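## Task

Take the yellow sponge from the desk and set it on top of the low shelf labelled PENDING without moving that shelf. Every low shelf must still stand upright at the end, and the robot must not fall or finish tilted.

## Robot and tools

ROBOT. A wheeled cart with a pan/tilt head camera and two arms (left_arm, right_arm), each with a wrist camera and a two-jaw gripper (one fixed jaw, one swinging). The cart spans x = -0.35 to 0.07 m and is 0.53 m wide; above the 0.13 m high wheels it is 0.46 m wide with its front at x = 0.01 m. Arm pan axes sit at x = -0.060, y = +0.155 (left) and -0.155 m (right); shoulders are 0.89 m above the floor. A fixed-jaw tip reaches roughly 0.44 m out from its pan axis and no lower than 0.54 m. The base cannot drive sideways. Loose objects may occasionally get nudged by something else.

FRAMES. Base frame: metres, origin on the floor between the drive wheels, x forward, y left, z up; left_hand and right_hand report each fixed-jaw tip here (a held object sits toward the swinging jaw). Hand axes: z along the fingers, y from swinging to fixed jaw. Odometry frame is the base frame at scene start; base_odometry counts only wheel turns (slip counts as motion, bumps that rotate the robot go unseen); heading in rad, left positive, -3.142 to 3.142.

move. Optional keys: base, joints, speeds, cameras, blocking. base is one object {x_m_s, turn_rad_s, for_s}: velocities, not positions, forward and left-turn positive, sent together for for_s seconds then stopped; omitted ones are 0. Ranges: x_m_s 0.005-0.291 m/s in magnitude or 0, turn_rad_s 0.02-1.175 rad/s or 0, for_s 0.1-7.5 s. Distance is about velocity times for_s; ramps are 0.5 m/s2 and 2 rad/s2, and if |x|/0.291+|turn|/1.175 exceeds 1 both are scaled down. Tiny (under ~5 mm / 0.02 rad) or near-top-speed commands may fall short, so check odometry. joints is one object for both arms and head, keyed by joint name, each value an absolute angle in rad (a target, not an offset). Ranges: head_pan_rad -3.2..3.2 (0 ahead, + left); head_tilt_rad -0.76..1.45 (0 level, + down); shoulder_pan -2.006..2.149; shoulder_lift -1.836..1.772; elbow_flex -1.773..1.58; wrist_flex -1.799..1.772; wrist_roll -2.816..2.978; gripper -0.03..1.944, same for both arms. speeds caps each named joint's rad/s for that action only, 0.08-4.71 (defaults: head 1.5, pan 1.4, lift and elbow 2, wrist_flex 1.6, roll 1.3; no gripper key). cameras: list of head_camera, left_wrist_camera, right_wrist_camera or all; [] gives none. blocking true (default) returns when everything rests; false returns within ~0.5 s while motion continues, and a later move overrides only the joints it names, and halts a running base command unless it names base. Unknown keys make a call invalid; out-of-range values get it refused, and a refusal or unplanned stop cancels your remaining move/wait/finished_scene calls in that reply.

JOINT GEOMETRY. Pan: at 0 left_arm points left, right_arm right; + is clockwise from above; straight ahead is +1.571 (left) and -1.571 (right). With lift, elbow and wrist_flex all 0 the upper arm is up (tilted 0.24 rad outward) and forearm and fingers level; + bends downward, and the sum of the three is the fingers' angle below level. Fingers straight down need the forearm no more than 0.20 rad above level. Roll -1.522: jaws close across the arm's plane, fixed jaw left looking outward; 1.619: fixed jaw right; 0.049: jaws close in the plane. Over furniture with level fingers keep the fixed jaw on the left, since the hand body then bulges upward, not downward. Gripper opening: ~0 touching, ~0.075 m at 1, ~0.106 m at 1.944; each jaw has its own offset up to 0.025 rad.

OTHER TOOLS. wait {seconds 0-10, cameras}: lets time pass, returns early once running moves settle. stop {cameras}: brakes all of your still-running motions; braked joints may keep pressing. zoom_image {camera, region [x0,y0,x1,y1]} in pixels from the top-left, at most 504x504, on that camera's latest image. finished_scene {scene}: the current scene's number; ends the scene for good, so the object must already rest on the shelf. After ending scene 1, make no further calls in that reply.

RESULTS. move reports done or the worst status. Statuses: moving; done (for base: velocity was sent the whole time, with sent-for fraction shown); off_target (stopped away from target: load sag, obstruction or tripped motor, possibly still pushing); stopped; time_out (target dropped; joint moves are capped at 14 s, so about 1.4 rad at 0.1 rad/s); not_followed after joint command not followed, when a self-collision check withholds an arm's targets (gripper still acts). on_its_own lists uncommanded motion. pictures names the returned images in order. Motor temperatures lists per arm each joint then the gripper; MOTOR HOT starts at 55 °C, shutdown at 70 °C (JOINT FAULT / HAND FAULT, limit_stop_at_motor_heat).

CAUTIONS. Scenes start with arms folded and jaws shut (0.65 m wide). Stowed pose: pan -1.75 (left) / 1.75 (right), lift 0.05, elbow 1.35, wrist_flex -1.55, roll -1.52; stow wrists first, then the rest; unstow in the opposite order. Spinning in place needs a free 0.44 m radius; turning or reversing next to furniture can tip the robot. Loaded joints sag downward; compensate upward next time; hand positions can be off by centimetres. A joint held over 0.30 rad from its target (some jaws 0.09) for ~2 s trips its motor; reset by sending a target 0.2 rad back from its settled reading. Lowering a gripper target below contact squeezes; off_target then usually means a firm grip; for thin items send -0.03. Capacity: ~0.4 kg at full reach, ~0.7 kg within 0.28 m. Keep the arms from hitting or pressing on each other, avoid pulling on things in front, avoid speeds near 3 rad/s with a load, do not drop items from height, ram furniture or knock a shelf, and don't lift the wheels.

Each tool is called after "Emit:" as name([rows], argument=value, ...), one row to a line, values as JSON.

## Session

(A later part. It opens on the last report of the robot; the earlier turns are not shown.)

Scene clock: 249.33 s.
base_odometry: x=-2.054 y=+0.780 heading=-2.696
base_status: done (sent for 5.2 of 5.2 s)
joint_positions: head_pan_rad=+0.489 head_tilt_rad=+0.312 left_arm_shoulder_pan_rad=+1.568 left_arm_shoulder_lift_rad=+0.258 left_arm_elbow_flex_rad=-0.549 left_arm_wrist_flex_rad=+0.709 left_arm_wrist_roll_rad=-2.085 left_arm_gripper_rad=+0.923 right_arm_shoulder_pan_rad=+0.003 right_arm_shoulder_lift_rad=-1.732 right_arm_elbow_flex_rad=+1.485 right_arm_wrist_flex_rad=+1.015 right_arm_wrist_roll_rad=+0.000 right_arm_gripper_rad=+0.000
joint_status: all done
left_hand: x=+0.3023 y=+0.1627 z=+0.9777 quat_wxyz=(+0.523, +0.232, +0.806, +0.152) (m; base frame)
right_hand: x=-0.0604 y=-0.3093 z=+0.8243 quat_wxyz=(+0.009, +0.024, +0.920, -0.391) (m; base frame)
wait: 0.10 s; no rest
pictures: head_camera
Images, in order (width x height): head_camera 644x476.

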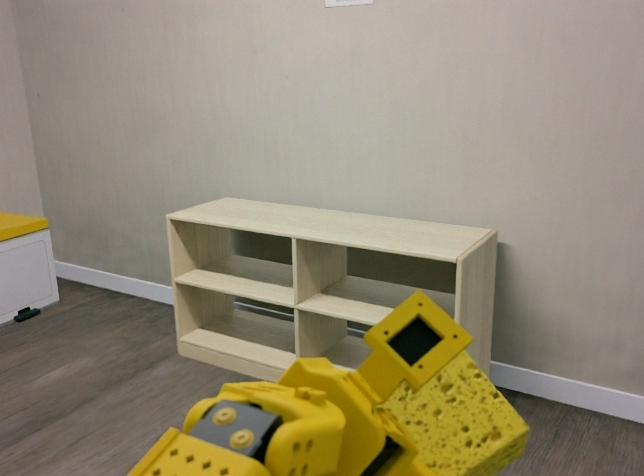

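Emit:
move(base={"turn_rad_s":0.6,"for_s":0.9}, joints={"head_pan_rad":0.0,"head_tilt_rad":-0.1})

Emit:
wait(seconds=0.1, cameras=["head_camera"])

Emit:
move(base={"x_m_s":0.265,"for_s":4.4})

Emit:
move(base={"turn_rad_s":-0.6,"for_s":0.9}, joints={"head_pan_rad":0.3,"head_tilt_rad":0.65})

Emit:
wait(seconds=0.1, cameras=["head_camera"])

Scene clock: 267.30 s.
move: done
base_odometry: x=-2.053 y=+0.781 heading=-2.157
base_status: done (sent for 0.9 of 0.9 s)
joint_positions: head_pan_rad=+0.009 head_tilt_rad=-0.090 left_arm_shoulder_pan_rad=+1.568 left_arm_shoulder_lift_rad=+0.258 left_arm_elbow_flex_rad=-0.549 left_arm_wrist_flex_rad=+0.709 left_arm_wrist_roll_rad=-2.085 left_arm_gripper_rad=+0.923 right_arm_shoulder_pan_rad=+0.000 right_arm_shoulder_lift_rad=-1.732 right_arm_elbow_flex_rad=+1.485 right_arm_wrist_flex_rad=+1.015 right_arm_wrist_roll_rad=+0.000 right_arm_gripper_rad=+0.000
joint_status: all done
left_hand: x=+0.3023 y=+0.1627 z=+0.9777 quat_wxyz=(+0.523, +0.232, +0.806, +0.152) (m; base frame)
right_hand: x=-0.0599 y=-0.3093 z=+0.8243 quat_wxyz=(+0.010, +0.022, +0.920, -0.391) (m; base frame)
pictures: none

Scene clock: 267.40 s.
base_odometry: x=-2.053 y=+0.781 heading=-2.157
base_status: done (sent for 0.9 of 0.9 s)
joint_positions: head_pan_rad=+0.009 head_tilt_rad=-0.090 left_arm_shoulder_pan_rad=+1.568 left_arm_shoulder_lift_rad=+0.258 left_arm_elbow_flex_rad=-0.549 left_arm_wrist_flex_rad=+0.709 left_arm_wrist_roll_rad=-2.085 left_arm_gripper_rad=+0.923 right_arm_shoulder_pan_rad=+0.000 right_arm_shoulder_lift_rad=-1.732 right_arm_elbow_flex_rad=+1.485 right_arm_wrist_flex_rad=+1.015 right_arm_wrist_roll_rad=+0.000 right_arm_gripper_rad=+0.000
joint_status: all done
left_hand: x=+0.3023 y=+0.1627 z=+0.9777 quat_wxyz=(+0.523, +0.232, +0.806, +0.152) (m; base frame)
right_hand: x=-0.0599 y=-0.3093 z=+0.8243 quat_wxyz=(+0.010, +0.022, +0.920, -0.391) (m; base frame)
wait: 0.10 s; no rest
pictures: head_camera
Images, in order (width x height): head_camera 644x476.

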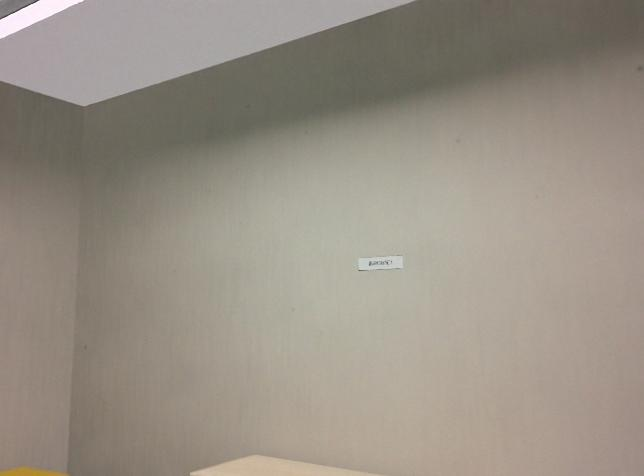

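Scene clock: 273.00 s.
move: done
base_odometry: x=-2.698 y=-0.191 heading=-2.155
base_status: done (sent for 4.4 of 4.4 s)
joint_positions: head_pan_rad=+0.009 head_tilt_rad=-0.090 left_arm_shoulder_pan_rad=+1.568 left_arm_shoulder_lift_rad=+0.258 left_arm_elbow_flex_rad=-0.549 left_arm_wrist_flex_rad=+0.709 left_arm_wrist_roll_rad=-2.085 left_arm_gripper_rad=+0.923 right_arm_shoulder_pan_rad=+0.000 right_arm_shoulder_lift_rad=-1.732 right_arm_elbow_flex_rad=+1.485 right_arm_wrist_flex_rad=+1.015 right_arm_wrist_roll_rad=+0.000 right_arm_gripper_rad=+0.000
joint_status: not commanded
left_hand: x=+0.3023 y=+0.1627 z=+0.9777 quat_wxyz=(+0.523, +0.232, +0.806, +0.152) (m; base frame)
right_hand: x=-0.0599 y=-0.3093 z=+0.8243 quat_wxyz=(+0.010, +0.022, +0.920, -0.391) (m; base frame)
pictures: none

Scene clock: 274.63 s.
move: done
base_odometry: x=-2.698 y=-0.191 heading=-2.696
base_status: done (sent for 0.9 of 0.9 s)
joint_positions: head_pan_rad=+0.290 head_tilt_rad=+0.644 left_arm_shoulder_pan_rad=+1.568 left_arm_shoulder_lift_rad=+0.258 left_arm_elbow_flex_rad=-0.549 left_arm_wrist_flex_rad=+0.709 left_arm_wrist_roll_rad=-2.085 left_arm_gripper_rad=+0.923 right_arm_shoulder_pan_rad=+0.003 right_arm_shoulder_lift_rad=-1.732 right_arm_elbow_flex_rad=+1.485 right_arm_wrist_flex_rad=+1.015 right_arm_wrist_roll_rad=+0.000 right_arm_gripper_rad=+0.000
joint_status: all done
left_hand: x=+0.3023 y=+0.1627 z=+0.9777 quat_wxyz=(+0.523, +0.232, +0.806, +0.152) (m; base frame)
right_hand: x=-0.0604 y=-0.3093 z=+0.8243 quat_wxyz=(+0.009, +0.024, +0.920, -0.391) (m; base frame)
pictures: none

Scene clock: 274.73 s.
base_odometry: x=-2.698 y=-0.191 heading=-2.696
base_status: done (sent for 0.9 of 0.9 s)
joint_positions: head_pan_rad=+0.290 head_tilt_rad=+0.644 left_arm_shoulder_pan_rad=+1.568 left_arm_shoulder_lift_rad=+0.258 left_arm_elbow_flex_rad=-0.549 left_arm_wrist_flex_rad=+0.709 left_arm_wrist_roll_rad=-2.085 left_arm_gripper_rad=+0.923 right_arm_shoulder_pan_rad=+0.003 right_arm_shoulder_lift_rad=-1.732 right_arm_elbow_flex_rad=+1.485 right_arm_wrist_flex_rad=+1.015 right_arm_wrist_roll_rad=+0.000 right_arm_gripper_rad=+0.000
joint_status: all done
left_hand: x=+0.3023 y=+0.1627 z=+0.9777 quat_wxyz=(+0.523, +0.232, +0.806, +0.152) (m; base frame)
right_hand: x=-0.0604 y=-0.3093 z=+0.8243 quat_wxyz=(+0.009, +0.024, +0.920, -0.391) (m; base frame)
wait: 0.10 s; no rest
pictures: head_camera
Images, in order (width x height): head_camera 644x476.

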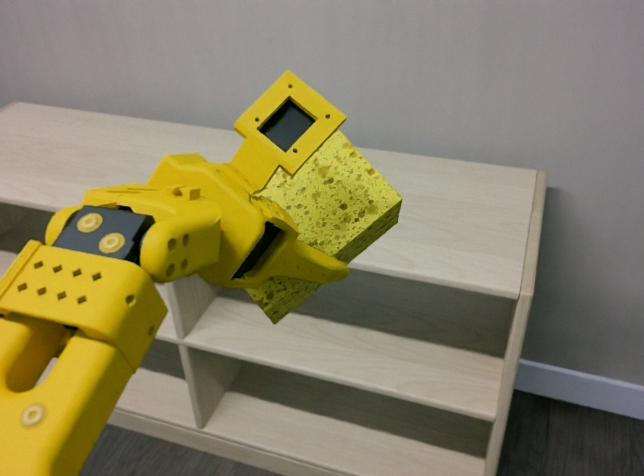

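Emit:
move(base={"x_m_s":0.2,"for_s":1.9}, joints={"head_pan_rad":0.25,"head_tilt_rad":-0.4})

Emit:
wait(seconds=0.1, cameras=["head_camera"])

Emit:
move(joints={"head_pan_rad":-0.3,"head_tilt_rad":0.95}, cameras=["head_camera"])

Scene clock: 290.00 s.
move: done
base_odometry: x=-3.042 y=-0.354 heading=-2.698
base_status: done (sent for 1.9 of 1.9 s)
joint_positions: head_pan_rad=+0.259 head_tilt_rad=-0.392 left_arm_shoulder_pan_rad=+1.568 left_arm_shoulder_lift_rad=+0.258 left_arm_elbow_flex_rad=-0.549 left_arm_wrist_flex_rad=+0.709 left_arm_wrist_roll_rad=-2.085 left_arm_gripper_rad=+0.923 right_arm_shoulder_pan_rad=+0.001 right_arm_shoulder_lift_rad=-1.732 right_arm_elbow_flex_rad=+1.485 right_arm_wrist_flex_rad=+1.015 right_arm_wrist_roll_rad=+0.000 right_arm_gripper_rad=+0.000
joint_status: all done
left_hand: x=+0.3023 y=+0.1627 z=+0.9777 quat_wxyz=(+0.523, +0.232, +0.806, +0.152) (m; base frame)
right_hand: x=-0.0602 y=-0.3093 z=+0.8243 quat_wxyz=(+0.009, +0.023, +0.920, -0.391) (m; base frame)
pictures: none

Scene clock: 290.10 s.
base_odometry: x=-3.042 y=-0.354 heading=-2.698
base_status: done (sent for 1.9 of 1.9 s)
joint_positions: head_pan_rad=+0.259 head_tilt_rad=-0.392 left_arm_shoulder_pan_rad=+1.568 left_arm_shoulder_lift_rad=+0.258 left_arm_elbow_flex_rad=-0.549 left_arm_wrist_flex_rad=+0.709 left_arm_wrist_roll_rad=-2.085 left_arm_gripper_rad=+0.923 right_arm_shoulder_pan_rad=+0.001 right_arm_shoulder_lift_rad=-1.732 right_arm_elbow_flex_rad=+1.485 right_arm_wrist_flex_rad=+1.015 right_arm_wrist_roll_rad=+0.000 right_arm_gripper_rad=+0.000
joint_status: all done
left_hand: x=+0.3023 y=+0.1627 z=+0.9777 quat_wxyz=(+0.523, +0.232, +0.806, +0.152) (m; base frame)
right_hand: x=-0.0602 y=-0.3093 z=+0.8243 quat_wxyz=(+0.009, +0.023, +0.920, -0.391) (m; base frame)
wait: 0.10 s; no rest
pictures: head_camera
Images, in order (width x height): head_camera 644x476.

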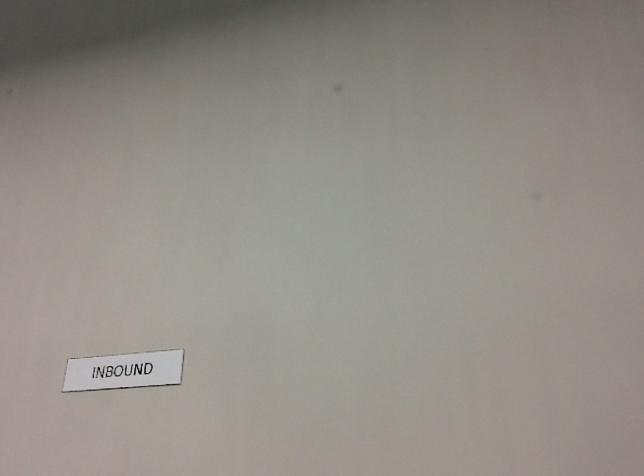

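Scene clock: 291.80 s.
move: done
base_odometry: x=-3.042 y=-0.354 heading=-2.698
base_status: not commanded
joint_positions: head_pan_rad=-0.291 head_tilt_rad=+0.943 left_arm_shoulder_pan_rad=+1.568 left_arm_shoulder_lift_rad=+0.258 left_arm_elbow_flex_rad=-0.549 left_arm_wrist_flex_rad=+0.709 left_arm_wrist_roll_rad=-2.085 left_arm_gripper_rad=+0.923 right_arm_shoulder_pan_rad=+0.001 right_arm_shoulder_lift_rad=-1.732 right_arm_elbow_flex_rad=+1.485 right_arm_wrist_flex_rad=+1.015 right_arm_wrist_roll_rad=+0.000 right_arm_gripper_rad=+0.000
joint_status: all done
left_hand: x=+0.3023 y=+0.1627 z=+0.9777 quat_wxyz=(+0.523, +0.232, +0.806, +0.152) (m; base frame)
right_hand: x=-0.0602 y=-0.3093 z=+0.8243 quat_wxyz=(+0.009, +0.023, +0.920, -0.391) (m; base frame)
pictures: head_camera
Images, in order (width x height): head_camera 644x476.

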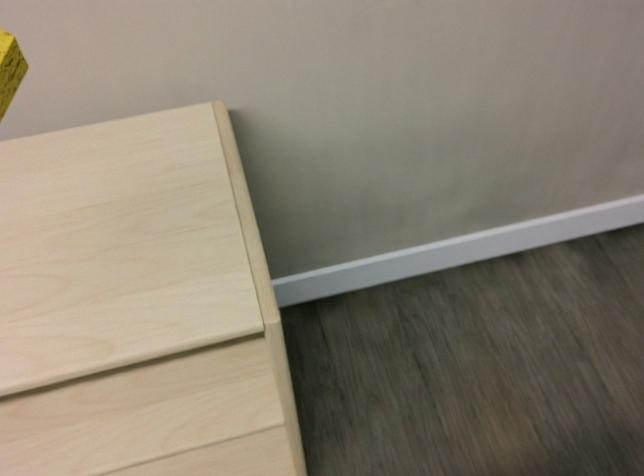

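Emit:
move(joints={"head_pan_rad":1.0,"head_tilt_rad":0.15}, cameras=["head_camera"])

Emit:
move(joints={"head_pan_rad":1.85}, cameras=["head_camera"])

Emit:
move(joints={"head_pan_rad":2.7}, cameras=["head_camera"])

Emit:
move(joints={"head_pan_rad":-1.8}, cameras=["head_camera"])

Scene clock: 306.27 s.
move: done
base_odometry: x=-3.042 y=-0.354 heading=-2.698
base_status: not commanded
joint_positions: head_pan_rad=+0.989 head_tilt_rad=+0.161 left_arm_shoulder_pan_rad=+1.568 left_arm_shoulder_lift_rad=+0.258 left_arm_elbow_flex_rad=-0.549 left_arm_wrist_flex_rad=+0.709 left_arm_wrist_roll_rad=-2.085 left_arm_gripper_rad=+0.923 right_arm_shoulder_pan_rad=+0.001 right_arm_shoulder_lift_rad=-1.732 right_arm_elbow_flex_rad=+1.485 right_arm_wrist_flex_rad=+1.015 right_arm_wrist_roll_rad=+0.000 right_arm_gripper_rad=+0.000
joint_status: all done
left_hand: x=+0.3023 y=+0.1627 z=+0.9777 quat_wxyz=(+0.523, +0.232, +0.806, +0.152) (m; base frame)
right_hand: x=-0.0602 y=-0.3093 z=+0.8243 quat_wxyz=(+0.009, +0.023, +0.920, -0.391) (m; base frame)
pictures: head_camera
Images, in order (width x height): head_camera 644x476.

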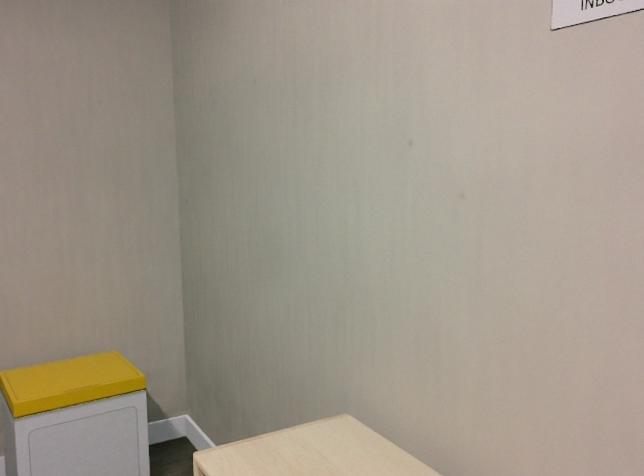

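Scene clock: 307.63 s.
move: done
base_odometry: x=-3.042 y=-0.354 heading=-2.698
base_status: not commanded
joint_positions: head_pan_rad=+1.839 head_tilt_rad=+0.161 left_arm_shoulder_pan_rad=+1.568 left_arm_shoulder_lift_rad=+0.258 left_arm_elbow_flex_rad=-0.549 left_arm_wrist_flex_rad=+0.709 left_arm_wrist_roll_rad=-2.085 left_arm_gripper_rad=+0.923 right_arm_shoulder_pan_rad=+0.001 right_arm_shoulder_lift_rad=-1.732 right_arm_elbow_flex_rad=+1.485 right_arm_wrist_flex_rad=+1.015 right_arm_wrist_roll_rad=+0.000 right_arm_gripper_rad=+0.000
joint_status: all done
left_hand: x=+0.3023 y=+0.1627 z=+0.9777 quat_wxyz=(+0.523, +0.232, +0.806, +0.152) (m; base frame)
right_hand: x=-0.0602 y=-0.3093 z=+0.8243 quat_wxyz=(+0.009, +0.023, +0.920, -0.391) (m; base frame)
pictures: head_camera
Images, in order (width x height): head_camera 644x476.

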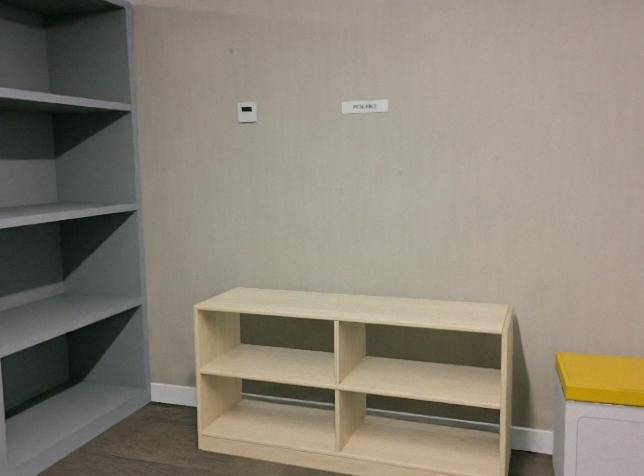

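Scene clock: 309.00 s.
move: done
base_odometry: x=-3.042 y=-0.354 heading=-2.698
base_status: not commanded
joint_positions: head_pan_rad=+2.689 head_tilt_rad=+0.161 left_arm_shoulder_pan_rad=+1.568 left_arm_shoulder_lift_rad=+0.258 left_arm_elbow_flex_rad=-0.549 left_arm_wrist_flex_rad=+0.709 left_arm_wrist_roll_rad=-2.085 left_arm_gripper_rad=+0.923 right_arm_shoulder_pan_rad=+0.001 right_arm_shoulder_lift_rad=-1.732 right_arm_elbow_flex_rad=+1.485 right_arm_wrist_flex_rad=+1.015 right_arm_wrist_roll_rad=+0.000 right_arm_gripper_rad=+0.000
joint_status: all done
left_hand: x=+0.3023 y=+0.1627 z=+0.9777 quat_wxyz=(+0.523, +0.232, +0.806, +0.152) (m; base frame)
right_hand: x=-0.0602 y=-0.3093 z=+0.8243 quat_wxyz=(+0.009, +0.023, +0.920, -0.391) (m; base frame)
pictures: head_camera
Images, in order (width x height): head_camera 644x476.

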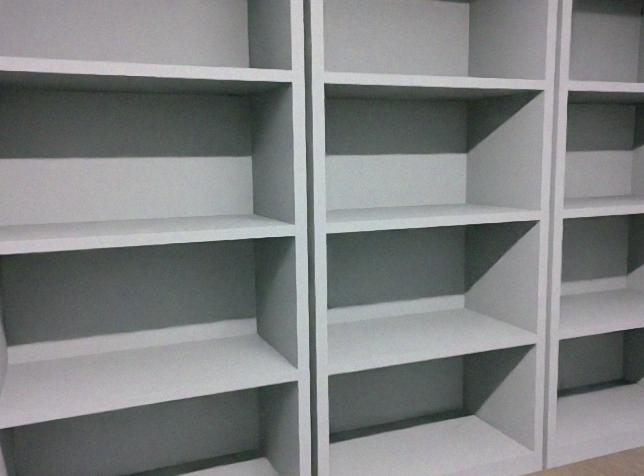

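Scene clock: 312.80 s.
move: done
base_odometry: x=-3.042 y=-0.354 heading=-2.698
base_status: not commanded
joint_positions: head_pan_rad=-1.790 head_tilt_rad=+0.161 left_arm_shoulder_pan_rad=+1.568 left_arm_shoulder_lift_rad=+0.258 left_arm_elbow_flex_rad=-0.549 left_arm_wrist_flex_rad=+0.709 left_arm_wrist_roll_rad=-2.085 left_arm_gripper_rad=+0.923 right_arm_shoulder_pan_rad=+0.001 right_arm_shoulder_lift_rad=-1.732 right_arm_elbow_flex_rad=+1.485 right_arm_wrist_flex_rad=+1.015 right_arm_wrist_roll_rad=+0.000 right_arm_gripper_rad=+0.000
joint_status: all done
left_hand: x=+0.3023 y=+0.1627 z=+0.9777 quat_wxyz=(+0.523, +0.232, +0.806, +0.152) (m; base frame)
right_hand: x=-0.0602 y=-0.3093 z=+0.8243 quat_wxyz=(+0.009, +0.023, +0.920, -0.391) (m; base frame)
pictures: head_camera
Images, in order (width x height): head_camera 644x476.

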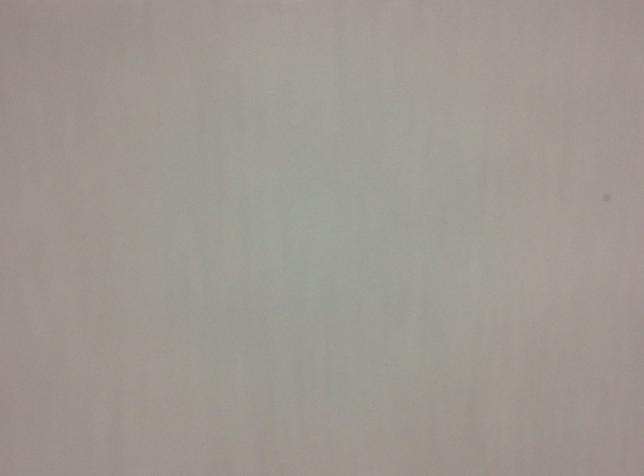

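Emit:
move(base={"x_m_s":-0.2,"for_s":2.0}, joints={"head_pan_rad":0.25})

Emit:
move(base={"turn_rad_s":0.8,"for_s":1.963})

Emit:
wait(seconds=0.1, cameras=["head_camera"])

Emit:
zoom_image(camera="head_camera", region=[240, 0, 500, 200])

Scene clock: 331.50 s.
move: done
base_odometry: x=-2.680 y=-0.182 heading=-2.693
base_status: done (sent for 2 of 2 s)
joint_positions: head_pan_rad=+0.239 head_tilt_rad=+0.161 left_arm_shoulder_pan_rad=+1.568 left_arm_shoulder_lift_rad=+0.258 left_arm_elbow_flex_rad=-0.549 left_arm_wrist_flex_rad=+0.709 left_arm_wrist_roll_rad=-2.085 left_arm_gripper_rad=+0.923 right_arm_shoulder_pan_rad=+0.001 right_arm_shoulder_lift_rad=-1.732 right_arm_elbow_flex_rad=+1.485 right_arm_wrist_flex_rad=+1.015 right_arm_wrist_roll_rad=+0.000 right_arm_gripper_rad=+0.000
joint_status: all done
left_hand: x=+0.3023 y=+0.1627 z=+0.9777 quat_wxyz=(+0.523, +0.232, +0.806, +0.152) (m; base frame)
right_hand: x=-0.0602 y=-0.3093 z=+0.8243 quat_wxyz=(+0.009, +0.023, +0.920, -0.391) (m; base frame)
pictures: none

Scene clock: 334.27 s.
move: done
base_odometry: x=-2.680 y=-0.182 heading=-1.124
base_status: done (sent for 1.97 of 1.97 s)
joint_positions: head_pan_rad=+0.239 head_tilt_rad=+0.161 left_arm_shoulder_pan_rad=+1.566 left_arm_shoulder_lift_rad=+0.258 left_arm_elbow_flex_rad=-0.549 left_arm_wrist_flex_rad=+0.709 left_arm_wrist_roll_rad=-2.085 left_arm_gripper_rad=+0.923 right_arm_shoulder_pan_rad=-0.002 right_arm_shoulder_lift_rad=-1.732 right_arm_elbow_flex_rad=+1.485 right_arm_wrist_flex_rad=+1.015 right_arm_wrist_roll_rad=+0.000 right_arm_gripper_rad=+0.000
joint_status: not commanded
left_hand: x=+0.3022 y=+0.1632 z=+0.9777 quat_wxyz=(+0.523, +0.231, +0.806, +0.153) (m; base frame)
right_hand: x=-0.0597 y=-0.3093 z=+0.8243 quat_wxyz=(+0.010, +0.021, +0.920, -0.390) (m; base frame)
pictures: none

Scene clock: 334.37 s.
base_odometry: x=-2.680 y=-0.182 heading=-1.124
base_status: done (sent for 1.97 of 1.97 s)
joint_positions: head_pan_rad=+0.239 head_tilt_rad=+0.161 left_arm_shoulder_pan_rad=+1.566 left_arm_shoulder_lift_rad=+0.258 left_arm_elbow_flex_rad=-0.549 left_arm_wrist_flex_rad=+0.709 left_arm_wrist_roll_rad=-2.085 left_arm_gripper_rad=+0.923 right_arm_shoulder_pan_rad=-0.002 right_arm_shoulder_lift_rad=-1.732 right_arm_elbow_flex_rad=+1.485 right_arm_wrist_flex_rad=+1.015 right_arm_wrist_roll_rad=+0.000 right_arm_gripper_rad=+0.000
joint_status: not commanded
left_hand: x=+0.3022 y=+0.1632 z=+0.9777 quat_wxyz=(+0.523, +0.231, +0.806, +0.153) (m; base frame)
right_hand: x=-0.0597 y=-0.3093 z=+0.8243 quat_wxyz=(+0.010, +0.021, +0.920, -0.390) (m; base frame)
wait: 0.10 s; no rest
pictures: head_camera
Images, in order (width x height): head_camera 644x476.

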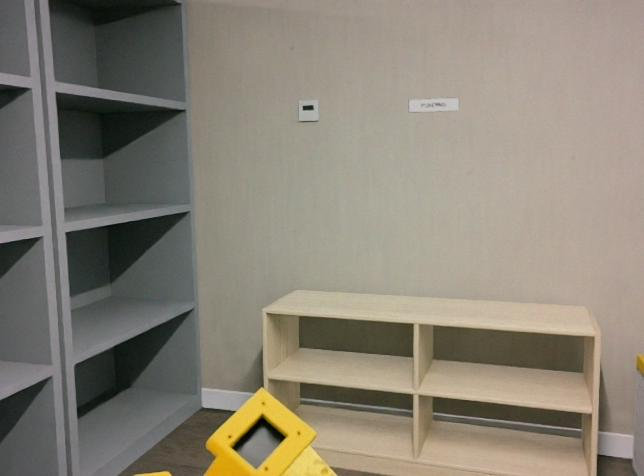

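Scaled by 1.938.

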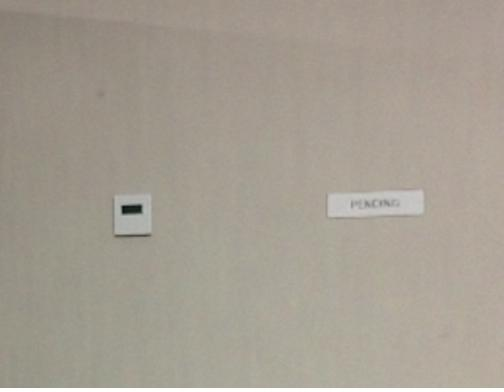

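Emit:
move(base={"x_m_s":0.28,"for_s":4.9}, joints={"head_pan_rad":-0.3,"head_tilt_rad":0.7})

Emit:
wait(seconds=0.1, cameras=["head_camera"])

Scene clock: 346.87 s.
move: done
base_odometry: x=-2.086 y=-1.418 heading=-1.122
base_status: done (sent for 4.9 of 4.9 s)
joint_positions: head_pan_rad=-0.292 head_tilt_rad=+0.693 left_arm_shoulder_pan_rad=+1.566 left_arm_shoulder_lift_rad=+0.258 left_arm_elbow_flex_rad=-0.549 left_arm_wrist_flex_rad=+0.709 left_arm_wrist_roll_rad=-2.085 left_arm_gripper_rad=+0.923 right_arm_shoulder_pan_rad=+0.004 right_arm_shoulder_lift_rad=-1.732 right_arm_elbow_flex_rad=+1.485 right_arm_wrist_flex_rad=+1.015 right_arm_wrist_roll_rad=+0.000 right_arm_gripper_rad=+0.000
joint_status: all done
left_hand: x=+0.3022 y=+0.1632 z=+0.9777 quat_wxyz=(+0.523, +0.231, +0.806, +0.153) (m; base frame)
right_hand: x=-0.0607 y=-0.3093 z=+0.8243 quat_wxyz=(+0.009, +0.024, +0.920, -0.391) (m; base frame)
pictures: none

Scene clock: 346.97 s.
base_odometry: x=-2.086 y=-1.418 heading=-1.122
base_status: done (sent for 4.9 of 4.9 s)
joint_positions: head_pan_rad=-0.292 head_tilt_rad=+0.693 left_arm_shoulder_pan_rad=+1.566 left_arm_shoulder_lift_rad=+0.258 left_arm_elbow_flex_rad=-0.549 left_arm_wrist_flex_rad=+0.709 left_arm_wrist_roll_rad=-2.085 left_arm_gripper_rad=+0.923 right_arm_shoulder_pan_rad=+0.004 right_arm_shoulder_lift_rad=-1.732 right_arm_elbow_flex_rad=+1.485 right_arm_wrist_flex_rad=+1.015 right_arm_wrist_roll_rad=+0.000 right_arm_gripper_rad=+0.000
joint_status: all done
left_hand: x=+0.3022 y=+0.1632 z=+0.9777 quat_wxyz=(+0.523, +0.231, +0.806, +0.153) (m; base frame)
right_hand: x=-0.0607 y=-0.3093 z=+0.8243 quat_wxyz=(+0.009, +0.024, +0.920, -0.391) (m; base frame)
wait: 0.10 s; no rest
pictures: head_camera
Images, in order (width x height): head_camera 644x476.

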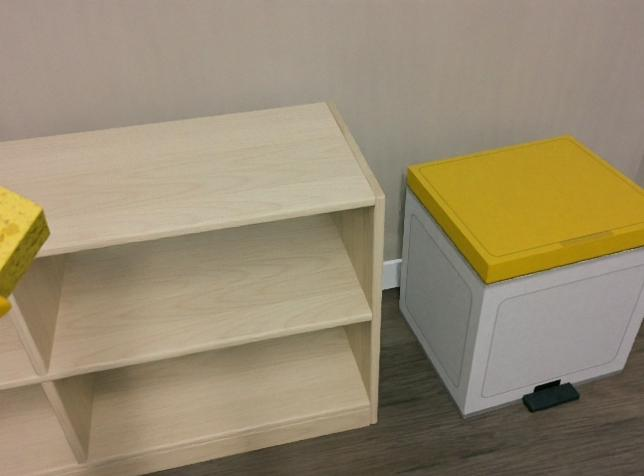

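Emit:
move(base={"x_m_s":0.2,"for_s":2.25}, joints={"head_pan_rad":-0.3,"head_tilt_rad":1.0})

Emit:
wait(seconds=0.1, cameras=["head_camera"])

Scene clock: 357.00 s.
move: done
base_odometry: x=-1.890 y=-1.826 heading=-1.124
base_status: done (sent for 2.27 of 2.27 s)
joint_positions: head_pan_rad=-0.292 head_tilt_rad=+0.994 left_arm_shoulder_pan_rad=+1.566 left_arm_shoulder_lift_rad=+0.258 left_arm_elbow_flex_rad=-0.549 left_arm_wrist_flex_rad=+0.709 left_arm_wrist_roll_rad=-2.085 left_arm_gripper_rad=+0.923 right_arm_shoulder_pan_rad=+0.003 right_arm_shoulder_lift_rad=-1.732 right_arm_elbow_flex_rad=+1.485 right_arm_wrist_flex_rad=+1.015 right_arm_wrist_roll_rad=+0.000 right_arm_gripper_rad=+0.000
joint_status: all done
left_hand: x=+0.3022 y=+0.1632 z=+0.9777 quat_wxyz=(+0.523, +0.231, +0.806, +0.153) (m; base frame)
right_hand: x=-0.0604 y=-0.3093 z=+0.8243 quat_wxyz=(+0.009, +0.024, +0.920, -0.391) (m; base frame)
pictures: none

Scene clock: 357.10 s.
base_odometry: x=-1.890 y=-1.826 heading=-1.124
base_status: done (sent for 2.27 of 2.27 s)
joint_positions: head_pan_rad=-0.292 head_tilt_rad=+0.994 left_arm_shoulder_pan_rad=+1.566 left_arm_shoulder_lift_rad=+0.258 left_arm_elbow_flex_rad=-0.549 left_arm_wrist_flex_rad=+0.709 left_arm_wrist_roll_rad=-2.085 left_arm_gripper_rad=+0.923 right_arm_shoulder_pan_rad=+0.003 right_arm_shoulder_lift_rad=-1.732 right_arm_elbow_flex_rad=+1.485 right_arm_wrist_flex_rad=+1.015 right_arm_wrist_roll_rad=+0.000 right_arm_gripper_rad=+0.000
joint_status: all done
left_hand: x=+0.3022 y=+0.1632 z=+0.9777 quat_wxyz=(+0.523, +0.231, +0.806, +0.153) (m; base frame)
right_hand: x=-0.0604 y=-0.3093 z=+0.8243 quat_wxyz=(+0.009, +0.024, +0.920, -0.391) (m; base frame)
wait: 0.10 s; no rest
pictures: head_camera
Images, in order (width x height): head_camera 644x476.

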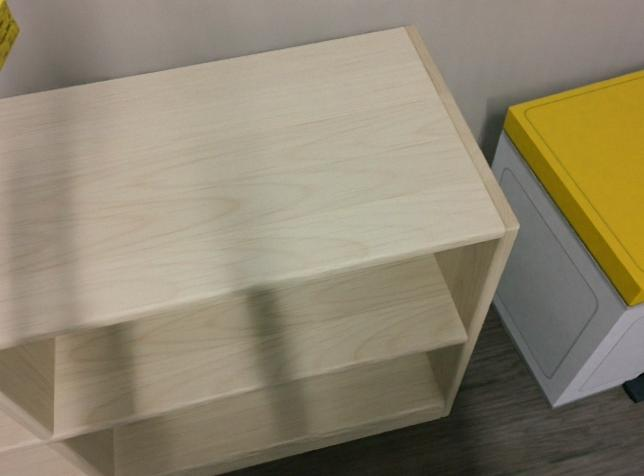

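Emit:
move(base={"x_m_s":0.1,"for_s":1.8}, joints={"head_pan_rad":0.3,"head_tilt_rad":0.85,"left_arm_shoulder_lift_rad":1.28,"left_arm_elbow_flex_rad":-0.47,"left_arm_wrist_flex_rad":0.1}, speeds={"left_arm_shoulder_lift_rad":0.6,"left_arm_wrist_flex_rad":0.5,"left_arm_elbow_flex_rad":0.3})

Emit:
wait(seconds=0.1, cameras=["head_camera"])

Scene clock: 369.00 s.
move: done
base_odometry: x=-1.812 y=-1.989 heading=-1.125
base_status: done (sent for 1.8 of 1.8 s)
joint_positions: head_pan_rad=+0.290 head_tilt_rad=+0.863 left_arm_shoulder_pan_rad=+1.566 left_arm_shoulder_lift_rad=+1.295 left_arm_elbow_flex_rad=-0.464 left_arm_wrist_flex_rad=+0.112 left_arm_wrist_roll_rad=-2.085 left_arm_gripper_rad=+0.923 right_arm_shoulder_pan_rad=+0.001 right_arm_shoulder_lift_rad=-1.732 right_arm_elbow_flex_rad=+1.485 right_arm_wrist_flex_rad=+1.015 right_arm_wrist_roll_rad=+0.000 right_arm_gripper_rad=+0.000
joint_status: all done
left_hand: x=+0.2786 y=+0.1631 z=+0.6740 quat_wxyz=(+0.296, +0.262, +0.914, +0.086) (m; base frame)
right_hand: x=-0.0602 y=-0.3093 z=+0.8243 quat_wxyz=(+0.009, +0.023, +0.920, -0.391) (m; base frame)
pictures: none

Scene clock: 369.10 s.
base_odometry: x=-1.812 y=-1.989 heading=-1.125
base_status: done (sent for 1.8 of 1.8 s)
joint_positions: head_pan_rad=+0.290 head_tilt_rad=+0.863 left_arm_shoulder_pan_rad=+1.566 left_arm_shoulder_lift_rad=+1.295 left_arm_elbow_flex_rad=-0.464 left_arm_wrist_flex_rad=+0.112 left_arm_wrist_roll_rad=-2.085 left_arm_gripper_rad=+0.923 right_arm_shoulder_pan_rad=+0.001 right_arm_shoulder_lift_rad=-1.732 right_arm_elbow_flex_rad=+1.485 right_arm_wrist_flex_rad=+1.015 right_arm_wrist_roll_rad=+0.000 right_arm_gripper_rad=+0.000
joint_status: all done
left_hand: x=+0.2786 y=+0.1631 z=+0.6740 quat_wxyz=(+0.296, +0.262, +0.914, +0.086) (m; base frame)
right_hand: x=-0.0602 y=-0.3093 z=+0.8243 quat_wxyz=(+0.009, +0.023, +0.920, -0.391) (m; base frame)
wait: 0.10 s; no rest
pictures: head_camera
Images, in order (width x height): head_camera 644x476.

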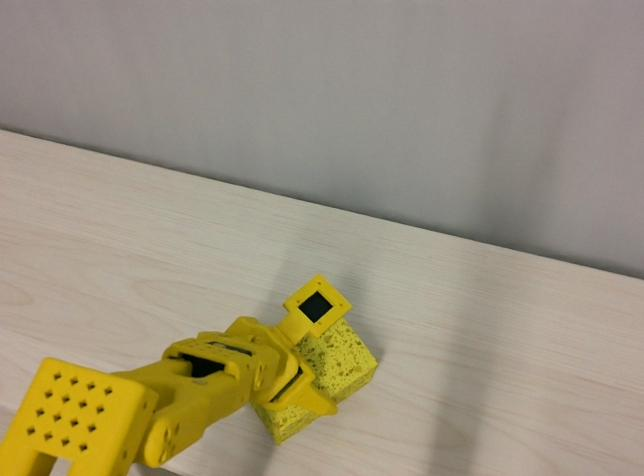

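Emit:
move(joints={"left_arm_shoulder_lift_rad":1.48,"left_arm_elbow_flex_rad":-0.48,"left_arm_wrist_flex_rad":-0.06}, speeds={"left_arm_shoulder_lift_rad":0.2,"left_arm_wrist_flex_rad":0.2,"left_arm_elbow_flex_rad":0.1}, cameras=["head_camera"])

Scene clock: 376.17 s.
move: done
base_odometry: x=-1.812 y=-1.989 heading=-1.125
base_status: not commanded
joint_positions: head_pan_rad=+0.290 head_tilt_rad=+0.863 left_arm_shoulder_pan_rad=+1.569 left_arm_shoulder_lift_rad=+1.435 left_arm_elbow_flex_rad=-0.481 left_arm_wrist_flex_rad=-0.064 left_arm_wrist_roll_rad=-2.078 left_arm_gripper_rad=+0.923 right_arm_shoulder_pan_rad=+0.003 right_arm_shoulder_lift_rad=-1.732 right_arm_elbow_flex_rad=+1.485 right_arm_wrist_flex_rad=+1.015 right_arm_wrist_roll_rad=+0.000 right_arm_gripper_rad=+0.000
joint_status: all done
left_hand: x=+0.2722 y=+0.1621 z=+0.6523 quat_wxyz=(+0.321, +0.258, +0.907, +0.092) (m; base frame)
right_hand: x=-0.0604 y=-0.3093 z=+0.8243 quat_wxyz=(+0.009, +0.024, +0.920, -0.391) (m; base frame)
pictures: head_camera
Images, in order (width x height): head_camera 644x476.

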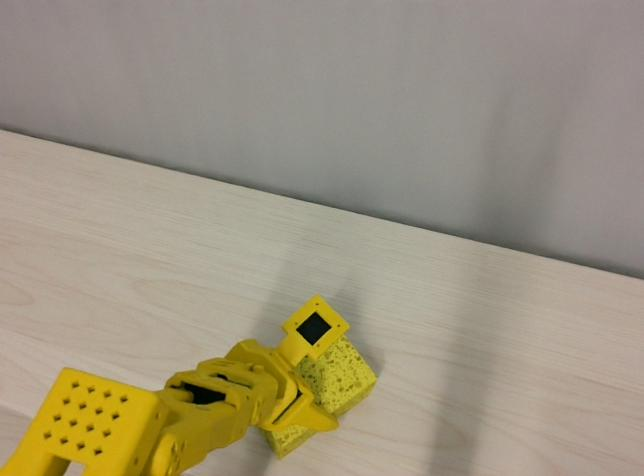

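Contact (lift stalled 1.435). Release.

Emit:
move(joints={"left_arm_shoulder_lift_rad":1.44,"left_arm_gripper_rad":1.05})

Emit:
move(joints={"left_arm_gripper_rad":1.9})

Emit:
move(joints={"left_arm_shoulder_lift_rad":0.6}, speeds={"left_arm_shoulder_lift_rad":0.5}, cameras=["head_camera"])

Scene clock: 381.67 s.
move: done
base_odometry: x=-1.812 y=-1.989 heading=-1.125
base_status: not commanded
joint_positions: head_pan_rad=+0.290 head_tilt_rad=+0.863 left_arm_shoulder_pan_rad=+1.566 left_arm_shoulder_lift_rad=+1.444 left_arm_elbow_flex_rad=-0.478 left_arm_wrist_flex_rad=-0.064 left_arm_wrist_roll_rad=-2.078 left_arm_gripper_rad=+1.045 right_arm_shoulder_pan_rad=+0.003 right_arm_shoulder_lift_rad=-1.732 right_arm_elbow_flex_rad=+1.485 right_arm_wrist_flex_rad=+1.015 right_arm_wrist_roll_rad=+0.000 right_arm_gripper_rad=+0.000
joint_status: all done
left_hand: x=+0.2692 y=+0.1631 z=+0.6490 quat_wxyz=(+0.315, +0.257, +0.909, +0.091) (m; base frame)
right_hand: x=-0.0604 y=-0.3093 z=+0.8243 quat_wxyz=(+0.009, +0.024, +0.920, -0.391) (m; base frame)
pictures: none

Scene clock: 382.63 s.
move: done
base_odometry: x=-1.812 y=-1.989 heading=-1.125
base_status: not commanded
joint_positions: head_pan_rad=+0.290 head_tilt_rad=+0.863 left_arm_shoulder_pan_rad=+1.566 left_arm_shoulder_lift_rad=+1.450 left_arm_elbow_flex_rad=-0.473 left_arm_wrist_flex_rad=-0.052 left_arm_wrist_roll_rad=-2.078 left_arm_gripper_rad=+1.891 right_arm_shoulder_pan_rad=+0.003 right_arm_shoulder_lift_rad=-1.732 right_arm_elbow_flex_rad=+1.485 right_arm_wrist_flex_rad=+1.015 right_arm_wrist_roll_rad=+0.000 right_arm_gripper_rad=+0.000
joint_status: all done
left_hand: x=+0.2651 y=+0.1631 z=+0.6451 quat_wxyz=(+0.305, +0.258, +0.913, +0.088) (m; base frame)
right_hand: x=-0.0604 y=-0.3093 z=+0.8243 quat_wxyz=(+0.009, +0.024, +0.920, -0.391) (m; base frame)
pictures: none

Scene clock: 384.83 s.
move: done
base_odometry: x=-1.812 y=-1.989 heading=-1.125
base_status: not commanded
joint_positions: head_pan_rad=+0.290 head_tilt_rad=+0.863 left_arm_shoulder_pan_rad=+1.566 left_arm_shoulder_lift_rad=+0.669 left_arm_elbow_flex_rad=-0.473 left_arm_wrist_flex_rad=-0.052 left_arm_wrist_roll_rad=-2.085 left_arm_gripper_rad=+1.891 right_arm_shoulder_pan_rad=+0.003 right_arm_shoulder_lift_rad=-1.732 right_arm_elbow_flex_rad=+1.485 right_arm_wrist_flex_rad=+1.015 right_arm_wrist_roll_rad=+0.000 right_arm_gripper_rad=+0.000
joint_status: all done
left_hand: x=+0.3549 y=+0.1635 z=+0.9247 quat_wxyz=(+0.628, +0.209, +0.727, +0.183) (m; base frame)
right_hand: x=-0.0604 y=-0.3093 z=+0.8243 quat_wxyz=(+0.009, +0.024, +0.920, -0.391) (m; base frame)
pictures: head_camera
Images, in order (width x height): head_camera 644x476.

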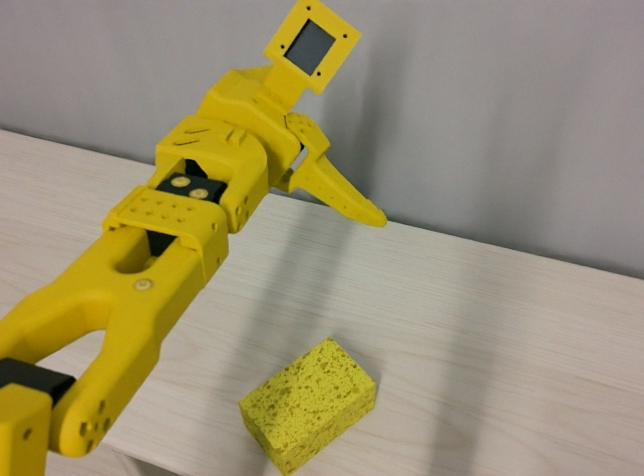

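Emit:
finished_scene(scene=3)

The scene is finished: the task was done.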